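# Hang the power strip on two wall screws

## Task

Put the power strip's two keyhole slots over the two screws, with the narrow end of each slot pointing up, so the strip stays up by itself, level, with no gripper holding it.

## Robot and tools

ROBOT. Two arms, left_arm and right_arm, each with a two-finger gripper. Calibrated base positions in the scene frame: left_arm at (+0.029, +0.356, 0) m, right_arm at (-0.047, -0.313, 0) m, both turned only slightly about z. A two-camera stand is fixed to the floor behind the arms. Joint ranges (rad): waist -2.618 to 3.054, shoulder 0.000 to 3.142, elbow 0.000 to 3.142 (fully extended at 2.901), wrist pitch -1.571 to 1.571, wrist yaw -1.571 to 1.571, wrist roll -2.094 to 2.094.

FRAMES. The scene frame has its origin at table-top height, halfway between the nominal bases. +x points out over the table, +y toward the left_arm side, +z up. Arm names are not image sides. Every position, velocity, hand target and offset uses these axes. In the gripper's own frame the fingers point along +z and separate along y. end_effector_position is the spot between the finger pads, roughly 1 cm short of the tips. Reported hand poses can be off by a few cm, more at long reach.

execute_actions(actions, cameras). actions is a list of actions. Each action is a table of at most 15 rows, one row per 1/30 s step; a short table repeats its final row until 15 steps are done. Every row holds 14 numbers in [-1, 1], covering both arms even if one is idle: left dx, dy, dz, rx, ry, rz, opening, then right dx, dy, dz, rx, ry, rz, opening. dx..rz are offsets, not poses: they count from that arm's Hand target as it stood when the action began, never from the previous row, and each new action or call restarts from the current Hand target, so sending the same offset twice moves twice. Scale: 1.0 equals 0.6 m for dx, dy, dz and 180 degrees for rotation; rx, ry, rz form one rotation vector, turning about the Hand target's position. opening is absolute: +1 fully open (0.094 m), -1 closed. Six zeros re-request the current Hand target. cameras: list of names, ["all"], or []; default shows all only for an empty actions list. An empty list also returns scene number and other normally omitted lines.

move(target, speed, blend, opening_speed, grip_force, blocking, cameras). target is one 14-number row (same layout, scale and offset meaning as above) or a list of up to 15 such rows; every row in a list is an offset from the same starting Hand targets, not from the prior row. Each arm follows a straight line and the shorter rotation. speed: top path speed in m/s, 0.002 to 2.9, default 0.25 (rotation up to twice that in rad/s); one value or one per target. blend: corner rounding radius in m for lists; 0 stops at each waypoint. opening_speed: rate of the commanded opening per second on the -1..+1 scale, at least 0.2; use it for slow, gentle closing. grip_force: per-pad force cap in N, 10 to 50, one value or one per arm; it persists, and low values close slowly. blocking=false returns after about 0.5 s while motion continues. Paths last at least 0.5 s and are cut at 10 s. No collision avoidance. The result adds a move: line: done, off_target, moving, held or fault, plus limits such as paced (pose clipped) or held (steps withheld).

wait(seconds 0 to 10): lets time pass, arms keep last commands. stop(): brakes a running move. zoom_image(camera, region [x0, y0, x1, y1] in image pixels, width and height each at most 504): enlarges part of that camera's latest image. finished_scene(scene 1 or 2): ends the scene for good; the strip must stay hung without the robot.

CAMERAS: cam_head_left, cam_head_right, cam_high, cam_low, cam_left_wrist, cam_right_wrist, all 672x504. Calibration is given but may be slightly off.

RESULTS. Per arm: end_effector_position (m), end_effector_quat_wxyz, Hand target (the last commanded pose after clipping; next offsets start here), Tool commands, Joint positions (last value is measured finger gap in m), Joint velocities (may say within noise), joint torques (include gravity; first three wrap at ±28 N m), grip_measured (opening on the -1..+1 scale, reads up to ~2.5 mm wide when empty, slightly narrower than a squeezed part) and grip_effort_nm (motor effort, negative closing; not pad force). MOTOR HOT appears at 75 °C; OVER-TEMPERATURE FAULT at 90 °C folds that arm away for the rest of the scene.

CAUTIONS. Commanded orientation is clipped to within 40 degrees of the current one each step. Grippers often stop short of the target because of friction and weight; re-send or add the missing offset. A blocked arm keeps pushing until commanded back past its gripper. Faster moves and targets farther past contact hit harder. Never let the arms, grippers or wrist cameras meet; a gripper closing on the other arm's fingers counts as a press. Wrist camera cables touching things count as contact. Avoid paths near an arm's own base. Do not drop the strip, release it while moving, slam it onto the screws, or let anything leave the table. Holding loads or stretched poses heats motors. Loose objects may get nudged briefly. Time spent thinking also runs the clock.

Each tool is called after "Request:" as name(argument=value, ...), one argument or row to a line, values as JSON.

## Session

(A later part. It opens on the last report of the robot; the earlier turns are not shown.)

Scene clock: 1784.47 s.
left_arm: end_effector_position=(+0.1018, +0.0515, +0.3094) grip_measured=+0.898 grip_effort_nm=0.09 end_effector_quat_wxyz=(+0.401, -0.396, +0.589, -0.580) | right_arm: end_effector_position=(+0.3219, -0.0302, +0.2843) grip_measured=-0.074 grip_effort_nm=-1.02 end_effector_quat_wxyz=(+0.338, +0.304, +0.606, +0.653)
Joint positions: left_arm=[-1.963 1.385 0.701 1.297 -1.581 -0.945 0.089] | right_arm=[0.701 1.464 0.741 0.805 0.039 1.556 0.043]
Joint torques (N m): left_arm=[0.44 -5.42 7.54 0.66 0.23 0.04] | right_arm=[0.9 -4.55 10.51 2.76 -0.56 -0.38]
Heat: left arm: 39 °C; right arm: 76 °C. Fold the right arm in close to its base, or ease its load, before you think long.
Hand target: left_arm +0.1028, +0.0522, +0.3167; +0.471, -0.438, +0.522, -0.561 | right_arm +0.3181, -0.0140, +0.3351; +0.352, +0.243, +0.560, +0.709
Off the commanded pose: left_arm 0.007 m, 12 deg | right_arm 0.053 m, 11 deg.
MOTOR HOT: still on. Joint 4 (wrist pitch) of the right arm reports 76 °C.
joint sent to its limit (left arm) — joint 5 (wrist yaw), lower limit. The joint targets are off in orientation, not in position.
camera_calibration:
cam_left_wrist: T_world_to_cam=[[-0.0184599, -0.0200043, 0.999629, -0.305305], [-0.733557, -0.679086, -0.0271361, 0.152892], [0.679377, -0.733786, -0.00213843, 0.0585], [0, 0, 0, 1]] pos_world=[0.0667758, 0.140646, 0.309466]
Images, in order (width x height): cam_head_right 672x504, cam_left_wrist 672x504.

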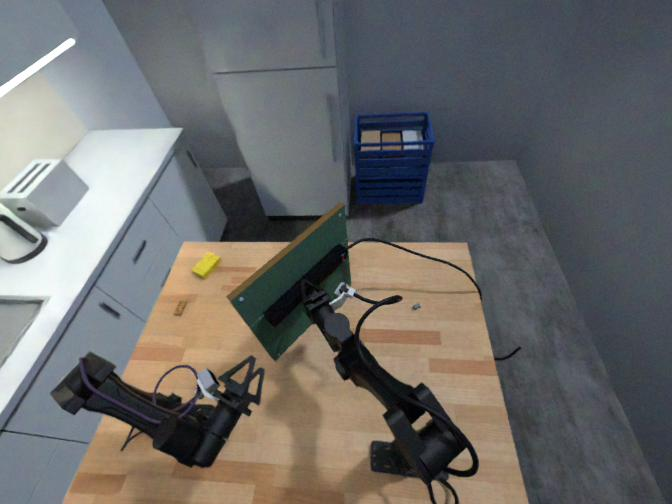

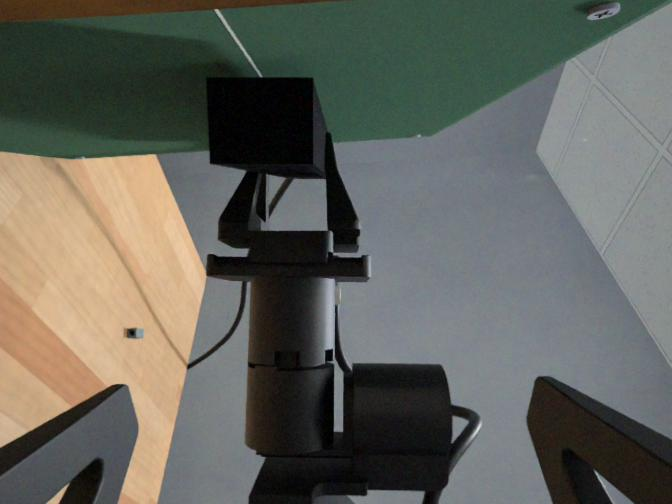

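Back at z .284. Repeat the hop with no lift pulse.

Request:
execute_actions(
  actions=[
    [[0,0,0,0,0,0,0.9,-0.018,-0.022,-0.02,0.001,0.001,0,-0.25],[0,0,0,0,0,0,0.9,-0.018,-0.022,-0.02,0.001,0.001,0,-0.25],[0,0,0,0,0,0,0.9,-0.018,-0.022,-0.02,0.001,0.001,0,-0.25],[0,0,0,0,0,0,0.9,-0.018,-0.022,-0.02,0.001,0.001,0,-0.25],[0,0,0,0,0,0,0.9,-0.012,-0.012,0.0,0.001,0.001,0,-0.25]],
  ],
)

Scene clock: 1789.33 s.
left_arm: end_effector_position=(+0.1018, +0.0515, +0.3094) grip_measured=+0.898 grip_effort_nm=0.09 end_effector_quat_wxyz=(+0.401, -0.396, +0.589, -0.580) | right_arm: end_effector_position=(+0.3187, -0.0315, +0.2801) grip_measured=-0.074 grip_effort_nm=-1.03 end_effector_quat_wxyz=(+0.335, +0.300, +0.605, +0.657)
Joint positions: left_arm=[-1.963 1.385 0.701 1.297 -1.581 -0.945 0.089] | right_arm=[0.697 1.464 0.713 0.84 0.024 1.557 0.043]
Joint torques (N m): left_arm=[0.43 -5.48 7.51 0.67 0.23 0.05] | right_arm=[0.84 -6.58 10.09 2.48 -0.41 -0.3]
Heat: left arm: 39 °C; right arm: 76 °C. Fold the right arm in close to its base, or ease its load, before you think long.
Hand target: left_arm +0.1028, +0.0522, +0.3167; +0.471, -0.438, +0.522, -0.561 | right_arm +0.3109, -0.0212, +0.3352; +0.351, +0.245, +0.559, +0.710
Off the commanded pose: left_arm 0.007 m, 12 deg | right_arm 0.057 m, 10 deg.
MOTOR HOT: still on. Joint 4 (wrist pitch) of the right arm reports 76 °C.
joint sent to its limit (left arm) — joint 5 (wrist yaw), lower limit. The joint targets are off in orientation, not in position.

Request:
execute_actions(
  actions=[
    [[0,0,0,0,0,0,0.9,0.015,0.015,-0.006,0,0,0,-0.25]],
  ],
  cameras=["cam_left_wrist","cam_head_right"],
)

Request:
zoom_image(
  camera="cam_head_right",
  region=[250, 230, 360, 340],
)

Request:
zoom_image(
  camera="cam_left_wrist",
  region=[160, 50, 350, 220],
)

Scene clock: 1793.77 s.
left_arm: end_effector_position=(+0.1018, +0.0515, +0.3094) grip_measured=+0.898 grip_effort_nm=0.09 end_effector_quat_wxyz=(+0.401, -0.396, +0.589, -0.580) | right_arm: end_effector_position=(+0.3217, -0.0303, +0.2799) grip_measured=-0.074 grip_effort_nm=-1.02 end_effector_quat_wxyz=(+0.338, +0.300, +0.600, +0.660)
Joint positions: left_arm=[-1.963 1.385 0.701 1.297 -1.581 -0.945 0.089] | right_arm=[0.697 1.484 0.718 0.866 0.03 1.557 0.043]
Joint torques (N m): left_arm=[0.43 -5.45 7.54 0.67 0.22 0.05] | right_arm=[1.22 -4.85 12.01 2.45 -0.5 -0.35]
Heat: left arm: 39 °C; right arm: 76 °C. Fold the right arm in close to its base, or ease its load, before you think long.
Hand target: left_arm +0.1028, +0.0522, +0.3167; +0.471, -0.438, +0.522, -0.561 | right_arm +0.3198, -0.0122, +0.3316; +0.351, +0.245, +0.559, +0.710
Off the commanded pose: left_arm 0.007 m, 12 deg | right_arm 0.055 m, 10 deg.
MOTOR HOT: still on. Joint 4 (wrist pitch) of the right arm reports 76 °C.
joint sent to its limit (left arm) — joint 5 (wrist yaw), lower limit. The joint targets are off in orientation, not in position.
camera_calibration:
cam_left_wrist: T_world_to_cam=[[-0.0184599, -0.0200043, 0.999629, -0.305305], [-0.733557, -0.679086, -0.0271361, 0.152892], [0.679377, -0.733786, -0.00213843, 0.0585], [0, 0, 0, 1]] pos_world=[0.0667758, 0.140646, 0.309466]
Images, in order (width x height): cam_head_right 672x504, cam_left_wrist 672x504.

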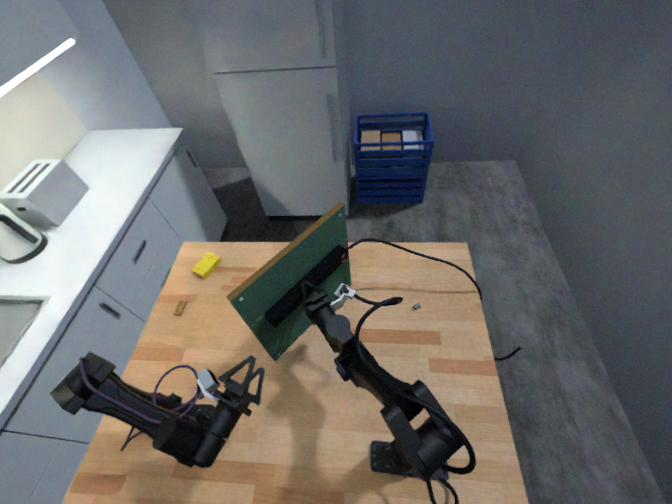

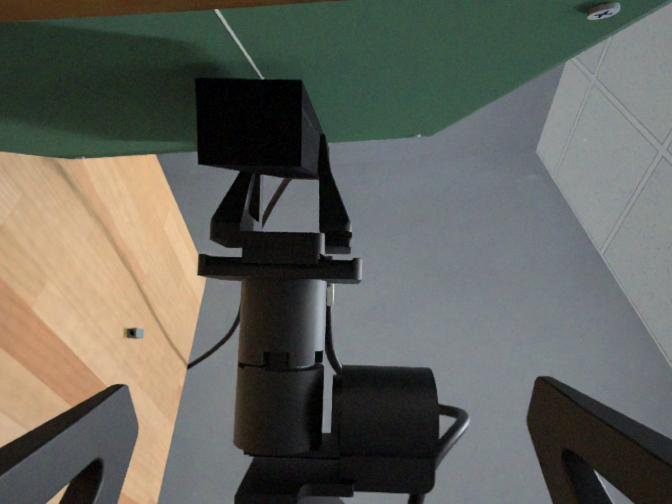

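Scaled by 4.582.

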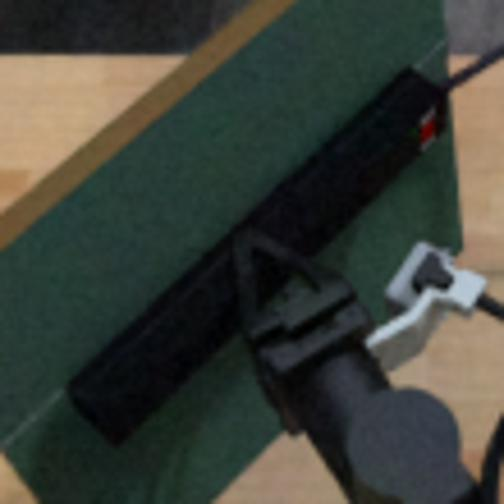

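Scaled by 2.653.

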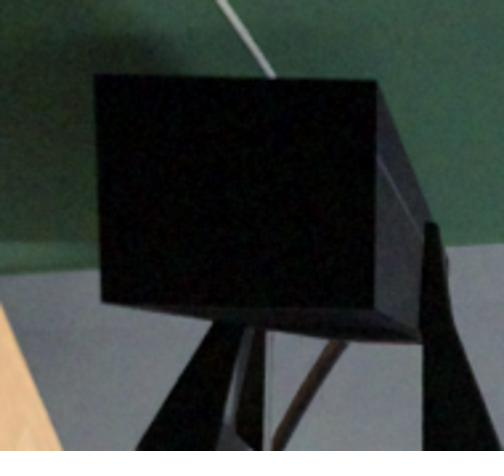

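Request:
execute_actions(
  actions=[
    [[0,0,0,0,0,0,0.9,-0.018,-0.022,-0.02,0.009,0.0107,0,-0.25],[0,0,0,0,0,0,0.9,-0.018,-0.022,-0.02,0.009,0.0107,0,-0.25],[0,0,0,0,0,0,0.9,-0.018,-0.022,-0.02,0.009,0.0107,0,-0.25],[0,0,0,0,0,0,0.9,-0.018,-0.022,-0.02,0.009,0.0107,0,-0.25],[0,0,0,0,0,0,0.9,-0.014,-0.014,0.0,0.0065,0.0075,0,-0.25]],
    [[0,0,0,0,0,0,0.9,0.017,0.019,-0.003,0,0,0,-0.25]],
  ],
  cameras=["cam_left_wrist","cam_head_right"],
)

Request:
zoom_image(
  camera="cam_head_right",
  region=[250, 230, 360, 340],
)

Request:
zoom_image(
  camera="cam_left_wrist",
  region=[160, 50, 350, 220],
)

Scene clock: 1804.70 s.
left_arm: end_effector_position=(+0.1018, +0.0515, +0.3094) grip_measured=+0.898 grip_effort_nm=0.09 end_effector_quat_wxyz=(+0.401, -0.396, +0.589, -0.580) | right_arm: end_effector_position=(+0.3220, -0.0307, +0.2812) grip_measured=-0.074 grip_effort_nm=-1.02 end_effector_quat_wxyz=(+0.335, +0.308, +0.592, +0.665)
Joint positions: left_arm=[-1.963 1.385 0.701 1.297 -1.581 -0.945 0.089] | right_arm=[0.701 1.489 0.716 0.883 0.042 1.579 0.043]
Joint torques (N m): left_arm=[0.46 -5.45 7.51 0.66 0.24 0.04] | right_arm=[1.87 -4.26 12.94 2.28 -0.42 -0.22]
Heat: left arm: 39 °C; right arm: 75 °C. Fold the right arm in close to its base, or ease its load, before you think long.
Hand target: left_arm +0.1028, +0.0522, +0.3167; +0.471, -0.438, +0.522, -0.561 | right_arm +0.3217, -0.0092, +0.3297; +0.342, +0.257, +0.556, +0.713
Off the commanded pose: left_arm 0.007 m, 12 deg | right_arm 0.053 m, 9 deg.
MOTOR HOT: still on. Joint 4 (wrist pitch) of the right arm reports 75 °C.
joint sent to its limit (left arm) — joint 5 (wrist yaw), lower limit. The joint targets are off in orientation, not in position.
camera_calibration:
cam_left_wrist: T_world_to_cam=[[-0.0184599, -0.0200043, 0.999629, -0.305305], [-0.733557, -0.679086, -0.0271361, 0.152892], [0.679377, -0.733786, -0.00213843, 0.0585], [0, 0, 0, 1]] pos_world=[0.0667758, 0.140646, 0.309466]
Images, in order (width x height): cam_head_right 672x504, cam_left_wrist 672x504.

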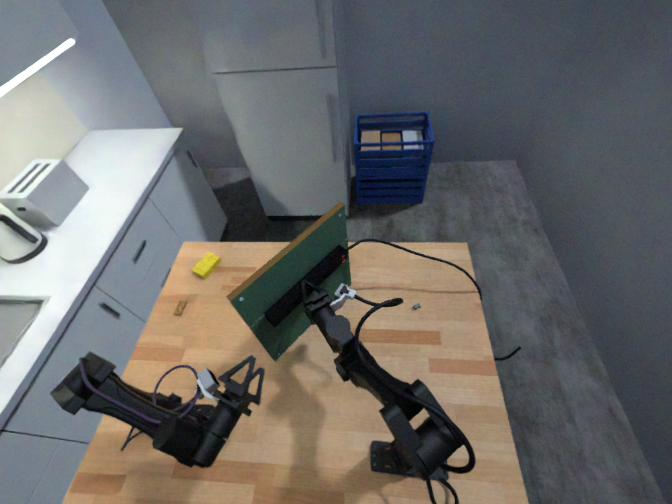

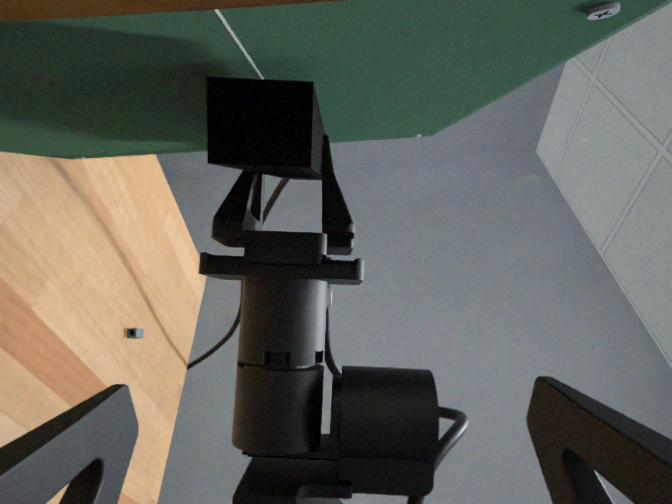

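Scaled by 4.582.

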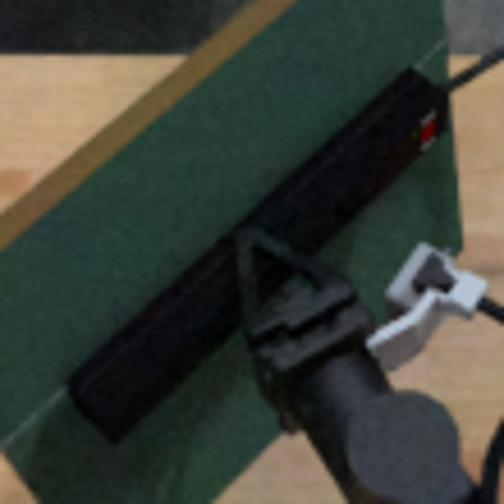

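Scaled by 2.653.

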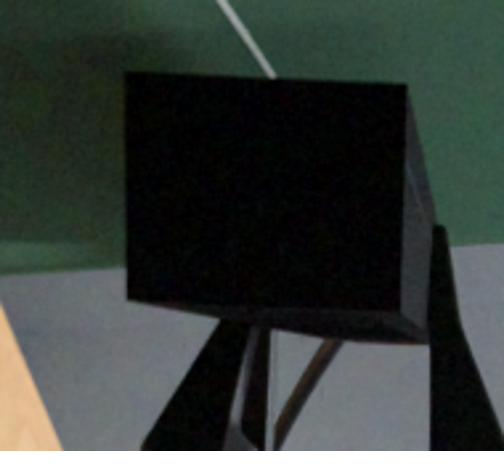

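Request:
execute_actions(
  actions=[
    [[0,0,0,0,0,0,0.9,-0.022,-0.024,-0.035,-0.004,0.003,0,-0.25],[0,0,0,0,0,0,0.9,-0.022,-0.024,-0.035,-0.004,0.003,0,-0.25],[0,0,0,0,0,0,0.9,-0.022,-0.024,-0.035,-0.004,0.003,0,-0.25],[0,0,0,0,0,0,0.9,-0.022,-0.024,-0.035,-0.004,0.003,0,-0.25],[0,0,0,0,0,0,0.9,-0.022,-0.02,-0.008,-0.004,0.003,0,-0.25]],
  ],
)

Scene clock: 1810.60 s.
left_arm: end_effector_position=(+0.1018, +0.0515, +0.3094) grip_measured=+0.898 grip_effort_nm=0.09 end_effector_quat_wxyz=(+0.401, -0.396, +0.589, -0.580) | right_arm: end_effector_position=(+0.3197, -0.0301, +0.2686) grip_measured=-0.074 grip_effort_nm=-1.02 end_effector_quat_wxyz=(+0.327, +0.310, +0.605, +0.656)
Joint positions: left_arm=[-1.963 1.385 0.701 1.297 -1.581 -0.945 0.089] | right_arm=[0.701 1.489 0.699 0.866 0.032 1.58 0.043]
Joint torques (N m): left_arm=[0.47 -5.45 7.51 0.67 0.23 0.05] | right_arm=[1.29 -8.21 9.32 2.37 -0.4 -0.3]
Heat: left arm: 39 °C; right arm: 75 °C. Fold the right arm in close to its base, or ease its load, before you think long.
Hand target: left_arm +0.1028, +0.0522, +0.3167; +0.471, -0.438, +0.522, -0.561 | right_arm +0.3085, -0.0212, +0.3249; +0.341, +0.258, +0.562, +0.708
Off the commanded pose: left_arm 0.007 m, 12 deg | right_arm 0.058 m, 10 deg.
MOTOR HOT: still on. Joint 4 (wrist pitch) of the right arm reports 75 °C.
joint sent to its limit (left arm) — joint 5 (wrist yaw), lower limit. The joint targets are off in orientation, not in position.

Request:
execute_actions(
  actions=[
    [[0,0,0,0,0,0,0.9,0.013,0.013,0.03,0,0,0,-0.25],[0,0,0,0,0,0,0.9,0.013,0.013,0.03,0,0,0,-0.25],[0,0,0,0,0,0,0.9,0.013,0.013,0.03,0,0,0,-0.25],[0,0,0,0,0,0,0.9,0.013,0.013,0.0,0,0,0,-0.25]],
  ],
  cameras=["cam_left_wrist","cam_head_right"],
)

Request:
zoom_image(
  camera="cam_head_right",
  region=[250, 230, 360, 340],
)

Request:
zoom_image(
  camera="cam_left_wrist",
  region=[160, 50, 350, 220],
)

Scene clock: 1817.00 s.
left_arm: end_effector_position=(+0.1018, +0.0515, +0.3094) grip_measured=+0.898 grip_effort_nm=0.09 end_effector_quat_wxyz=(+0.401, -0.396, +0.589, -0.580) | right_arm: end_effector_position=(+0.3223, -0.0283, +0.2725) grip_measured=-0.074 grip_effort_nm=-1.02 end_effector_quat_wxyz=(+0.327, +0.313, +0.606, +0.654)
Joint positions: left_arm=[-1.963 1.385 0.701 1.297 -1.581 -0.945 0.089] | right_arm=[0.704 1.489 0.723 0.836 0.04 1.581 0.043]
Joint torques (N m): left_arm=[0.44 -5.39 7.53 0.67 0.24 0.05] | right_arm=[1.48 -5.82 10.19 2.54 -0.4 -0.3]
Heat: left arm: 39 °C; right arm: 75 °C. Fold the right arm in close to its base, or ease its load, before you think long.
Hand target: left_arm +0.1028, +0.0522, +0.3167; +0.471, -0.438, +0.522, -0.561 | right_arm +0.3163, -0.0134, +0.3248; +0.341, +0.258, +0.562, +0.708
Off the commanded pose: left_arm 0.007 m, 12 deg | right_arm 0.055 m, 10 deg.
MOTOR HOT: still on. Joint 4 (wrist pitch) of the right arm reports 75 °C.
joint sent to its limit (left arm) — joint 5 (wrist yaw), lower limit. The joint targets are off in orientation, not in position.
camera_calibration:
cam_left_wrist: T_world_to_cam=[[-0.0184599, -0.0200043, 0.999629, -0.305305], [-0.733557, -0.679086, -0.0271361, 0.152892], [0.679377, -0.733786, -0.00213843, 0.0585], [0, 0, 0, 1]] pos_world=[0.0667758, 0.140646, 0.309466]
Images, in order (width x height): cam_head_right 672x504, cam_left_wrist 672x504.

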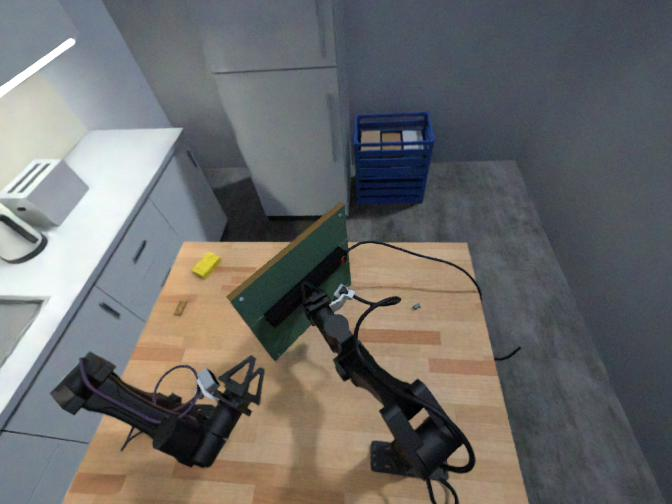

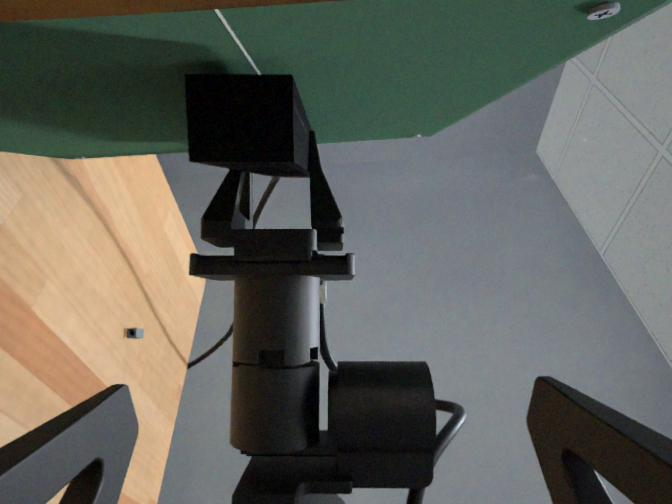

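Scaled by 4.582.

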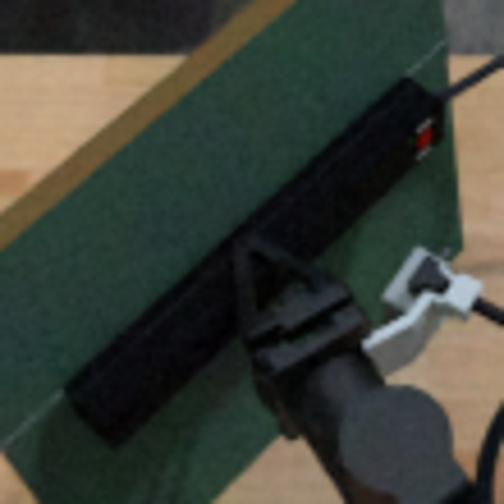

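Scaled by 2.653.

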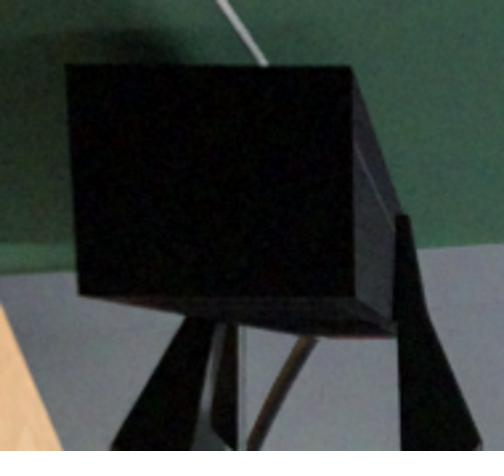

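Request:
execute_actions(
  actions=[
    [[0,0,0,0,0,0,0.9,0.016,0.018,0.005,0,0,0.02,-0.25]],
  ],
  cameras=["cam_left_wrist","cam_head_right"],
)

Request:
zoom_image(
  camera="cam_head_right",
  region=[250, 230, 360, 340],
)

Request:
zoom_image(
  camera="cam_left_wrist",
  region=[160, 50, 350, 220],
)

Scene clock: 1822.23 s.
left_arm: end_effector_position=(+0.1018, +0.0515, +0.3094) grip_measured=+0.898 grip_effort_nm=0.09 end_effector_quat_wxyz=(+0.401, -0.396, +0.589, -0.580) | right_arm: end_effector_position=(+0.3240, -0.0270, +0.2725) grip_measured=-0.074 grip_effort_nm=-1.02 end_effector_quat_wxyz=(+0.318, +0.305, +0.610, +0.659)
Joint positions: left_arm=[-1.963 1.385 0.701 1.297 -1.581 -0.945 0.089] | right_arm=[0.687 1.498 0.729 0.84 -0.003 1.585 0.043]
Joint torques (N m): left_arm=[0.49 -5.44 7.51 0.66 0.24 0.05] | right_arm=[0.17 -3.79 13.75 2.47 -0.87 -0.15]
Heat: left arm: 39 °C; right arm: 76 °C. Fold the right arm in close to its base, or ease its load, before you think long.
Hand target: left_arm +0.1028, +0.0522, +0.3167; +0.471, -0.438, +0.522, -0.561 | right_arm +0.3259, -0.0026, +0.3279; +0.319, +0.240, +0.570, +0.718
Off the commanded pose: left_arm 0.007 m, 12 deg | right_arm 0.060 m, 11 deg.
MOTOR HOT: still on. Joint 4 (wrist pitch) of the right arm reports 76 °C.
joint sent to its limit (left arm) — joint 5 (wrist yaw), lower limit. The joint targets are off in orientation, not in position.
camera_calibration:
cam_left_wrist: T_world_to_cam=[[-0.0184599, -0.0200043, 0.999629, -0.305305], [-0.733557, -0.679086, -0.0271361, 0.152892], [0.679377, -0.733786, -0.00213843, 0.0585], [0, 0, 0, 1]] pos_world=[0.0667758, 0.140646, 0.309466]
Images, in order (width x height): cam_head_right 672x504, cam_left_wrist 672x504.

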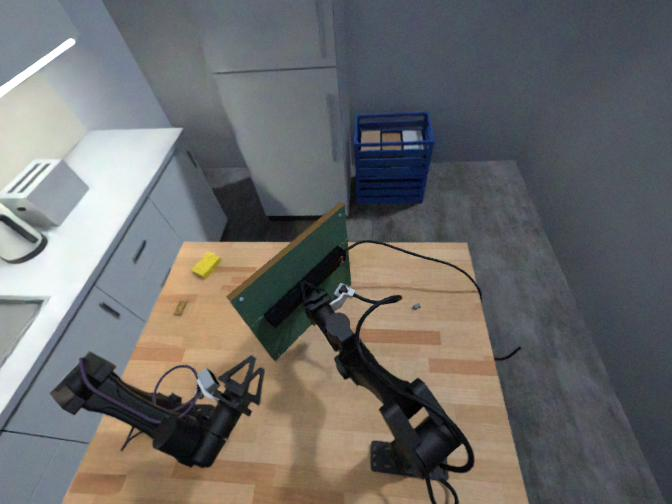

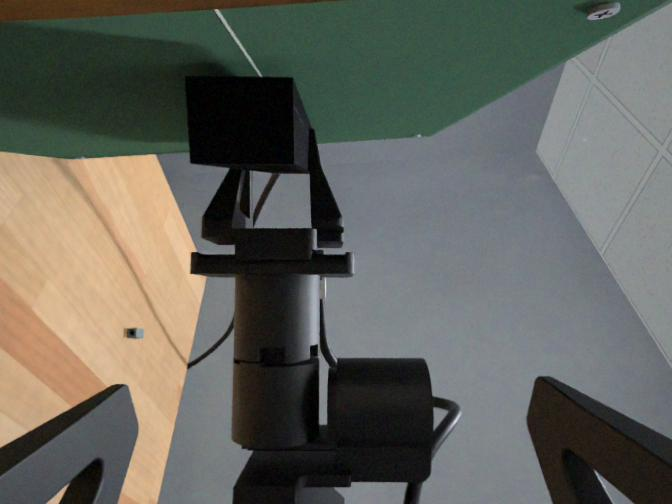

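Scaled by 4.582.

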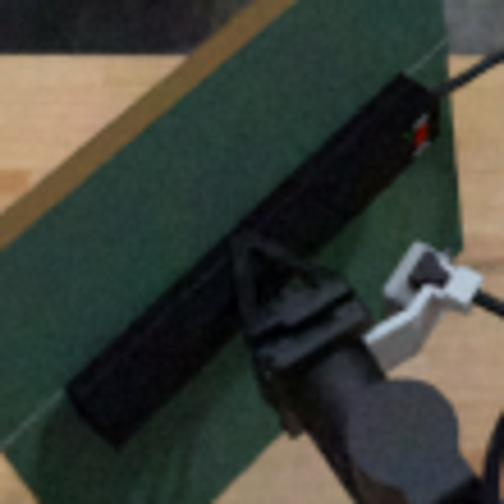

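Scaled by 2.653.

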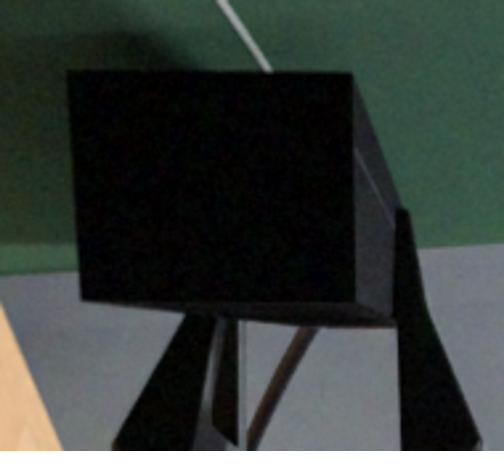

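Request:
execute_actions(
  actions=[
    [[0,0,0,0,0,0,0.9,-0.030,-0.033,-0.03,0.0144,0.0172,0,-0.25],[0,0,0,0,0,0,0.9,-0.030,-0.033,-0.03,0.0144,0.0172,0,-0.25],[0,0,0,0,0,0,0.9,-0.030,-0.033,-0.03,0.0144,0.0172,0,-0.25],[0,0,0,0,0,0,0.9,-0.030,-0.033,-0.03,0.0144,0.0172,0,-0.25],[0,0,0,0,0,0,0.9,-0.026,-0.028,-0.01,0.009,0.0107,0,-0.25]],
  ],
  cameras=["cam_head_right","cam_left_wrist"],
)

Request:
zoom_image(
  camera="cam_head_right",
  region=[250, 230, 360, 340],
)

Scene clock: 1865.13 s.
left_arm: end_effector_position=(+0.1018, +0.0515, +0.3094) grip_measured=+0.898 grip_effort_nm=0.09 end_effector_quat_wxyz=(+0.401, -0.396, +0.589, -0.580) | right_arm: end_effector_position=(+0.3227, -0.0301, +0.2737) grip_measured=-0.074 grip_effort_nm=-1.03 end_effector_quat_wxyz=(+0.307, +0.312, +0.598, +0.671)
Joint positions: left_arm=[-1.963 1.385 0.701 1.297 -1.581 -0.945 0.089] | right_arm=[0.678 1.496 0.711 0.875 -0.016 1.624 0.043]
Joint torques (N m): left_arm=[0.46 -5.42 7.54 0.66 0.23 0.05] | right_arm=[0.51 -7.94 9.2 2.22 -0.72 -0.07]
Heat: left arm: 39 °C; right arm: 78 °C. Fold the right arm in close to its base, or ease its load, before you think long.
Hand target: left_arm +0.1028, +0.0522, +0.3167; +0.471, -0.438, +0.522, -0.561 | right_arm +0.3102, -0.0194, +0.3219; +0.306, +0.256, +0.565, +0.722
Off the commanded pose: left_arm 0.007 m, 12 deg | right_arm 0.051 m, 9 deg.
MOTOR HOT: still on. Joint 4 (wrist pitch) of the right arm reports 78 °C.
joint sent to its limit (left arm) — joint 5 (wrist yaw), lower limit. The joint targets are off in orientation, not in position.
camera_calibration:
cam_left_wrist: T_world_to_cam=[[-0.0184599, -0.0200043, 0.999629, -0.305305], [-0.733557, -0.679086, -0.0271361, 0.152892], [0.679377, -0.733786, -0.00213843, 0.0585], [0, 0, 0, 1]] pos_world=[0.0667758, 0.140646, 0.309466]
Images, in order (width x height): cam_head_right 672x504, cam_left_wrist 672x504.

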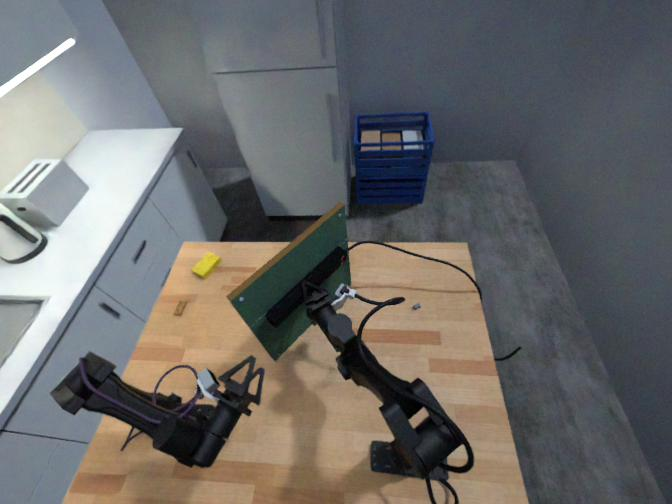

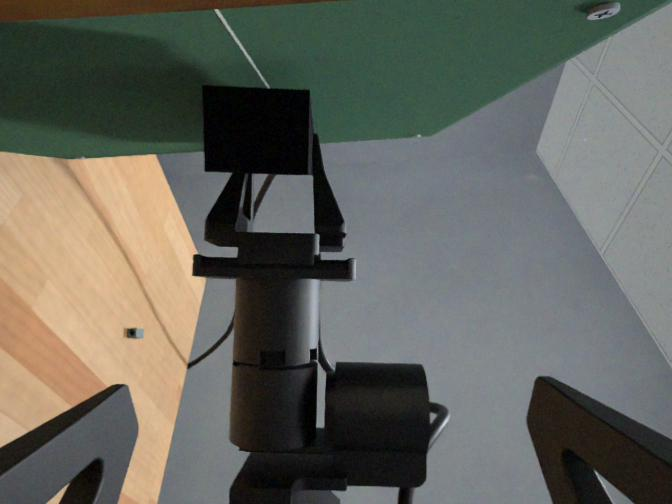

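Scaled by 4.582.

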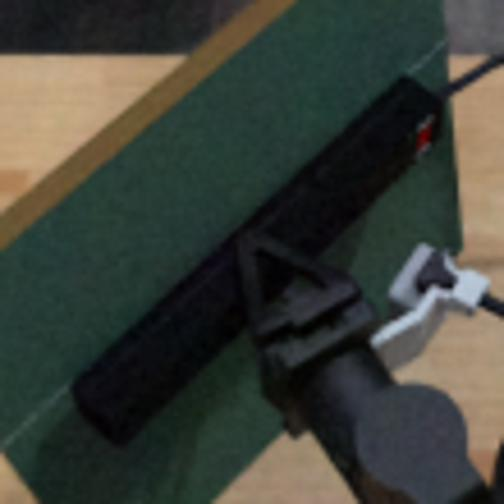

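Request:
execute_actions(
  actions=[
    [[0,0,0,0,0,0,0.9,0.0,0.0,-0.03,0,0,0,-0.25],[0,0,0,0,0,0,0.9,0.0,0.0,-0.03,0,0,0,-0.25],[0,0,0,0,0,0,0.9,0.0,0.0,-0.03,0,0,0,-0.25],[0,0,0,0,0,0,0.9,0.006,0.016,-0.01,0,0,0,-0.25]],
  ],
  cameras=["cam_head_right","cam_left_wrist"],
)

Request:
zoom_image(
  camera="cam_head_right",
  region=[250, 230, 360, 340],
)

Request:
zoom_image(
  camera="cam_left_wrist",
  region=[160, 50, 350, 220],
)

Scene clock: 1871.83 s.
left_arm: end_effector_position=(+0.1018, +0.0515, +0.3094) grip_measured=+0.898 grip_effort_nm=0.09 end_effector_quat_wxyz=(+0.401, -0.396, +0.589, -0.580) | right_arm: end_effector_position=(+0.3227, -0.0301, +0.2735) grip_measured=-0.074 grip_effort_nm=-1.03 end_effector_quat_wxyz=(+0.308, +0.312, +0.593, +0.675)
Joint positions: left_arm=[-1.963 1.385 0.701 1.297 -1.581 -0.945 0.089] | right_arm=[0.68 1.505 0.704 0.903 -0.012 1.627 0.043]
Joint torques (N m): left_arm=[0.43 -5.42 7.5 0.66 0.24 0.05] | right_arm=[1.96 -5.52 10.39 2.26 -0.57 -0.23]
Heat: left arm: 39 °C; right arm: 76 °C. Fold the right arm in close to its base, or ease its load, before you think long.
Hand target: left_arm +0.1028, +0.0522, +0.3167; +0.471, -0.438, +0.522, -0.561 | right_arm +0.3139, -0.0099, +0.3159; +0.306, +0.257, +0.565, +0.722
Off the commanded pose: left_arm 0.007 m, 12 deg | right_arm 0.048 m, 9 deg.
MOTOR HOT: still on. Joint 4 (wrist pitch) of the right arm reports 76 °C.
joint sent to its limit (left arm) — joint 5 (wrist yaw), lower limit. The joint targets are off in orientation, not in position.
camera_calibration:
cam_left_wrist: T_world_to_cam=[[-0.0184599, -0.0200043, 0.999629, -0.305305], [-0.733557, -0.679086, -0.0271361, 0.152892], [0.679377, -0.733786, -0.00213843, 0.0585], [0, 0, 0, 1]] pos_world=[0.0667758, 0.140646, 0.309466]
Images, in order (width x height): cam_head_right 672x504, cam_left_wrist 672x504.

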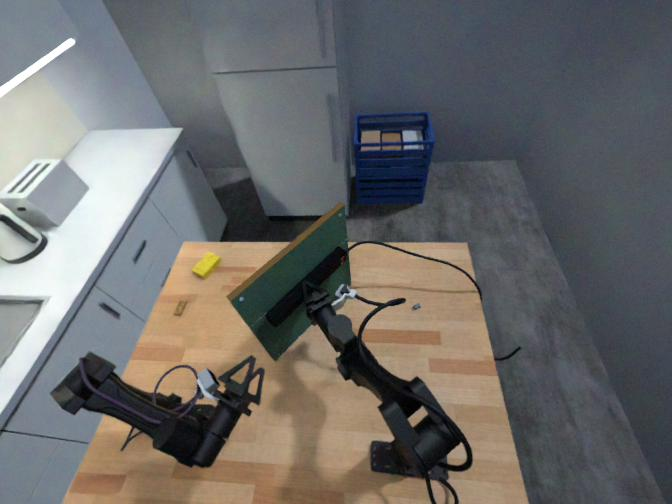

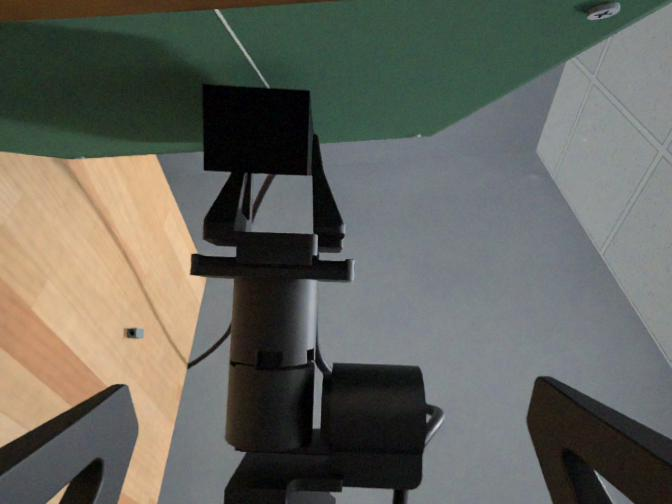

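Scaled by 4.582.

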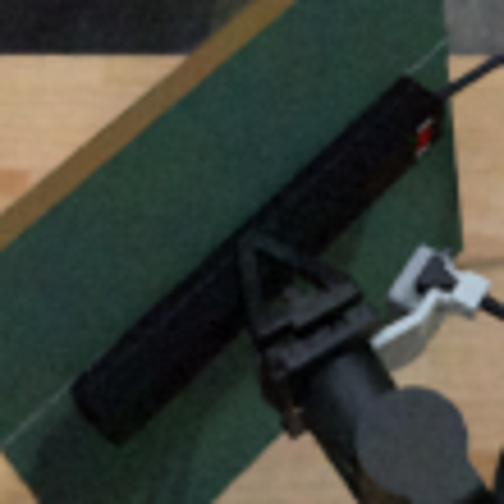

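Scaled by 2.653.

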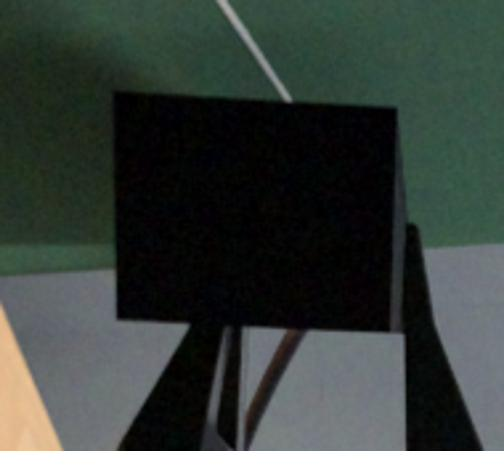

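Request:
execute_actions(
  actions=[
    [[0,0,0,0,0,0,0.9,0.004,0.003,-0.012,-0.013,-0.0154,-0.02,-0.25]],
    [[0,0,0,0,0,0,0.9,0.008,0.010,0,0,0,-0.01,-0.25]],
  ],
  cameras=["cam_head_right","cam_left_wrist"],
)

Request:
zoom_image(
  camera="cam_head_right",
  region=[250, 230, 360, 340],
)

Request:
zoom_image(
  camera="cam_left_wrist",
  region=[160, 50, 350, 220],
)

Scene clock: 1880.67 s.
left_arm: end_effector_position=(+0.1018, +0.0515, +0.3094) grip_measured=+0.898 grip_effort_nm=0.09 end_effector_quat_wxyz=(+0.401, -0.396, +0.589, -0.580) | right_arm: end_effector_position=(+0.3236, -0.0283, +0.2735) grip_measured=-0.074 grip_effort_nm=-1.02 end_effector_quat_wxyz=(+0.342, +0.324, +0.578, +0.666)
Joint positions: left_arm=[-1.963 1.385 0.701 1.297 -1.581 -0.945 0.089] | right_arm=[0.728 1.529 0.704 0.947 0.109 1.595 0.043]
Joint torques (N m): left_arm=[0.46 -5.44 7.54 0.66 0.24 0.05] | right_arm=[2.66 -3 11.64 2.3 -0.45 -0.72]
Heat: left arm: 39 °C; right arm: 77 °C. Fold the right arm in close to its base, or ease its load, before you think long.
Hand target: left_arm +0.1028, +0.0522, +0.3167; +0.471, -0.438, +0.522, -0.561 | right_arm +0.3211, -0.0020, +0.3086; +0.358, +0.259, +0.560, +0.701
Off the commanded pose: left_arm 0.007 m, 12 deg | right_arm 0.044 m, 9 deg.
MOTOR HOT: still on. Joint 4 (wrist pitch) of the right arm reports 77 °C.
joint sent to its limit (left arm) — joint 5 (wrist yaw), lower limit. The joint targets are off in orientation, not in position.
camera_calibration:
cam_left_wrist: T_world_to_cam=[[-0.0184599, -0.0200043, 0.999629, -0.305305], [-0.733557, -0.679086, -0.0271361, 0.152892], [0.679377, -0.733786, -0.00213843, 0.0585], [0, 0, 0, 1]] pos_world=[0.0667758, 0.140646, 0.309466]
Images, in order (width x height): cam_head_right 672x504, cam_left_wrist 672x504.

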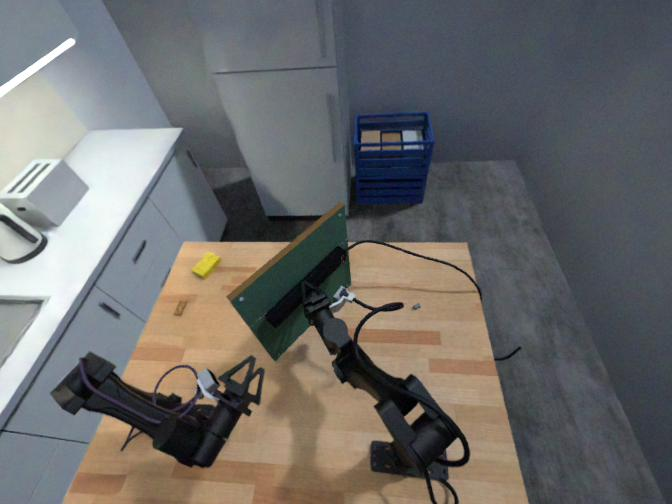

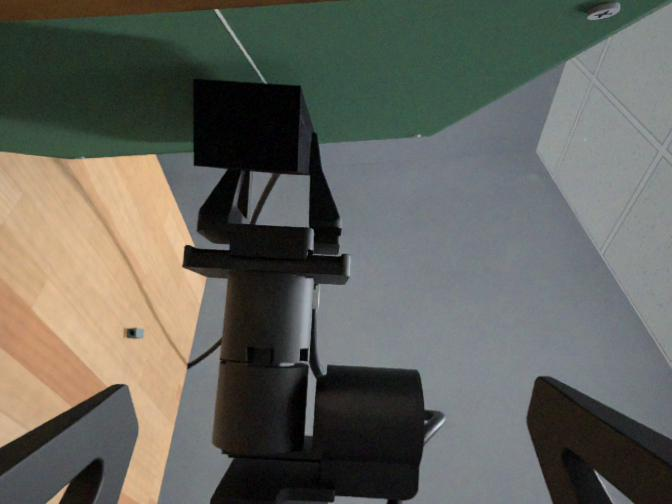

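Scaled by 4.582.

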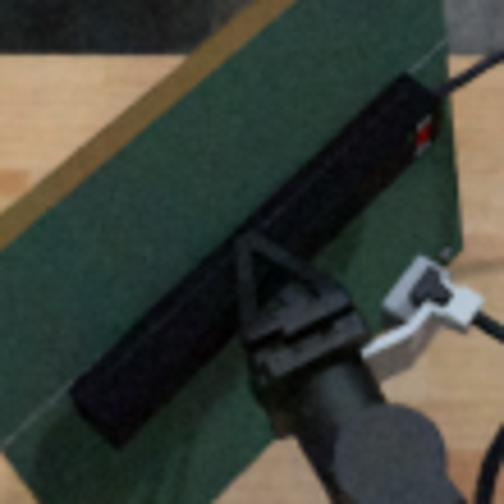

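Scaled by 2.653.

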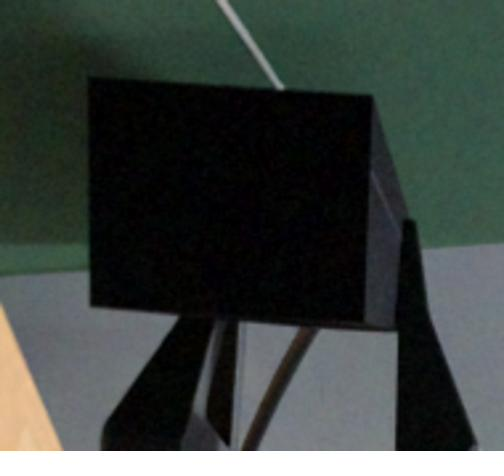

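Request:
execute_actions(
  actions=[
    [[0,0,0,0,0,0,0.9,-0.004,-0.005,0.01,-0.026,0.005,-0.01,-0.25]],
    [[0,0,0,0,0,0,0.9,0.008,0.010,0.0,-0.003,-0.0,-0.01,-0.25]],
  ],
  cameras=["cam_head_right","cam_left_wrist"],
)

Request:
zoom_image(
  camera="cam_head_right",
  region=[250, 230, 360, 340],
)

Request:
zoom_image(
  camera="cam_left_wrist",
  region=[160, 50, 350, 220],
)

Scene clock: 1887.47 s.
left_arm: end_effector_position=(+0.1018, +0.0515, +0.3094) grip_measured=+0.898 grip_effort_nm=0.09 end_effector_quat_wxyz=(+0.401, -0.396, +0.589, -0.580) | right_arm: end_effector_position=(+0.3254, -0.0239, +0.2706) grip_measured=-0.074 grip_effort_nm=-1.03 end_effector_quat_wxyz=(+0.367, +0.326, +0.599, +0.633)
Joint positions: left_arm=[-1.963 1.385 0.701 1.297 -1.581 -0.945 0.089] | right_arm=[0.76 1.521 0.742 0.851 0.178 1.532 0.043]
Joint torques (N m): left_arm=[0.44 -5.44 7.56 0.65 0.23 0.05] | right_arm=[2.54 -5.63 13.57 1.77 -0.37 -0.92]
Heat: left arm: 39 °C; right arm: 76 °C. Fold the right arm in close to its base, or ease its load, before you think long.
Hand target: left_arm +0.1028, +0.0522, +0.3167; +0.471, -0.438, +0.522, -0.561 | right_arm +0.3234, +0.0010, +0.3147; +0.386, +0.266, +0.586, +0.661
Off the commanded pose: left_arm 0.007 m, 12 deg | right_arm 0.051 m, 8 deg.
MOTOR HOT: still on. Joint 4 (wrist pitch) of the right arm reports 76 °C.
joint sent to its limit (left arm) — joint 5 (wrist yaw), lower limit. The joint targets are off in orientation, not in position.
camera_calibration:
cam_left_wrist: T_world_to_cam=[[-0.0184599, -0.0200043, 0.999629, -0.305305], [-0.733557, -0.679086, -0.0271361, 0.152892], [0.679377, -0.733786, -0.00213843, 0.0585], [0, 0, 0, 1]] pos_world=[0.0667758, 0.140646, 0.309466]
Images, in order (width x height): cam_head_right 672x504, cam_left_wrist 672x504.

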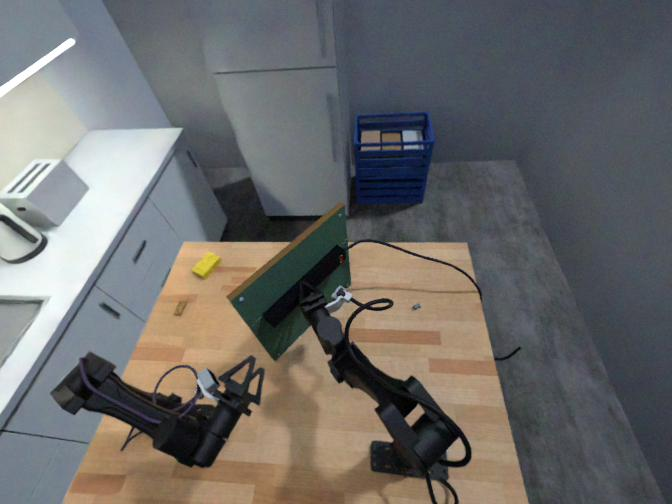

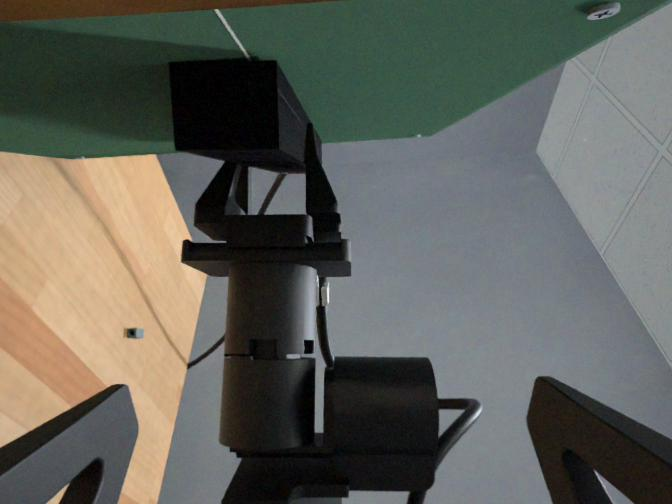

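Scaled by 4.582.

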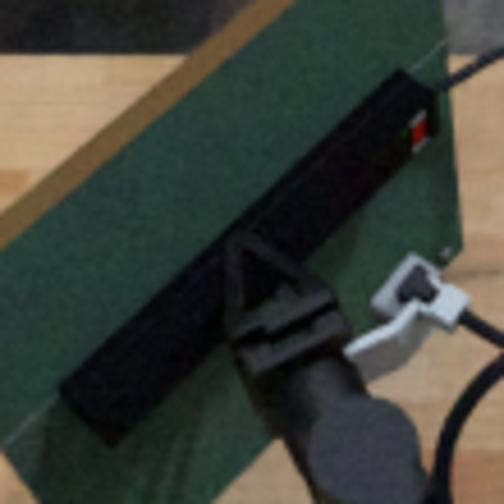

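Scaled by 2.653.

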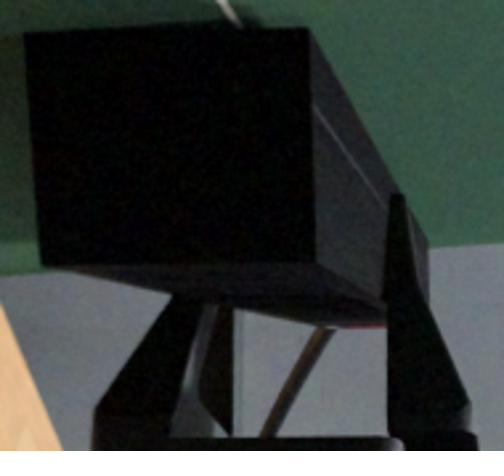

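Request:
execute_actions(
  actions=[
    [[0,0,0,0,0,0,0.9,0.004,0.005,0.0,0.0,0.0,0.015,-0.25]],
    [[0,0,0,0,0,0,0.9,0.004,0.005,-0.025,0.012,0.0143,0,-0.25]],
  ],
  cameras=["cam_head_right","cam_left_wrist"],
)

Request:
zoom_image(
  camera="cam_head_right",
  region=[250, 230, 360, 340],
)

Request:
zoom_image(
  camera="cam_left_wrist",
  region=[160, 50, 350, 220],
)

Scene clock: 1896.17 s.
left_arm: end_effector_position=(+0.1018, +0.0515, +0.3094) grip_measured=+0.898 grip_effort_nm=0.09 end_effector_quat_wxyz=(+0.401, -0.396, +0.589, -0.580) | right_arm: end_effector_position=(+0.3257, -0.0236, +0.2707) grip_measured=-0.074 grip_effort_nm=-1.02 end_effector_quat_wxyz=(+0.362, +0.324, +0.599, +0.636)
Joint positions: left_arm=[-1.963 1.385 0.701 1.297 -1.581 -0.945 0.089] | right_arm=[0.753 1.522 0.742 0.852 0.162 1.538 0.043]
Joint torques (N m): left_arm=[0.47 -5.44 7.54 0.67 0.23 0.04] | right_arm=[1.63 -2.28 13.03 2.05 -0.73 -0.34]
Heat: left arm: 39 °C; right arm: 73 °C. Fold the right arm in close to its base, or ease its load, before you think long.
Hand target: left_arm +0.1028, +0.0522, +0.3167; +0.471, -0.438, +0.522, -0.561 | right_arm +0.3283, +0.0069, +0.2996; +0.353, +0.274, +0.587, +0.675
Off the commanded pose: left_arm 0.007 m, 12 deg | right_arm 0.042 m, 7 deg.
MOTOR HOT: still on. Joint 4 (wrist pitch) of the right arm reports 73 °C.
joint sent to its limit (left arm) — joint 5 (wrist yaw), lower limit. The joint targets are off in orientation, not in position.
camera_calibration:
cam_left_wrist: T_world_to_cam=[[-0.0184599, -0.0200043, 0.999629, -0.305305], [-0.733557, -0.679086, -0.0271361, 0.152892], [0.679377, -0.733786, -0.00213843, 0.0585], [0, 0, 0, 1]] pos_world=[0.0667758, 0.140646, 0.309466]
Images, in order (width x height): cam_head_right 672x504, cam_left_wrist 672x504.

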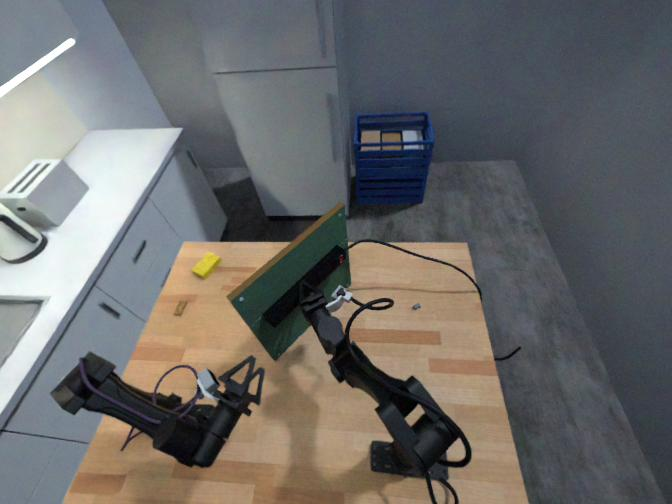

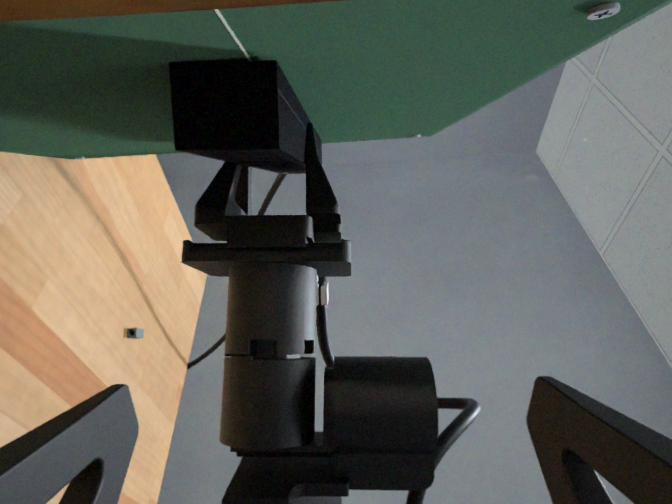

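Scaled by 4.582.

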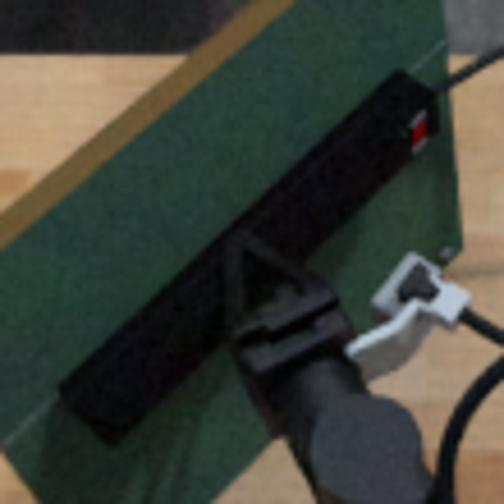

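Scaled by 2.653.

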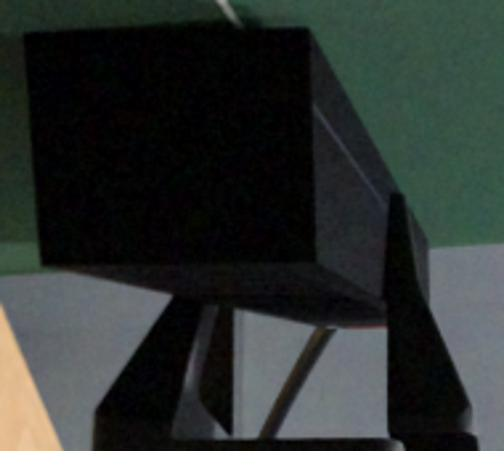

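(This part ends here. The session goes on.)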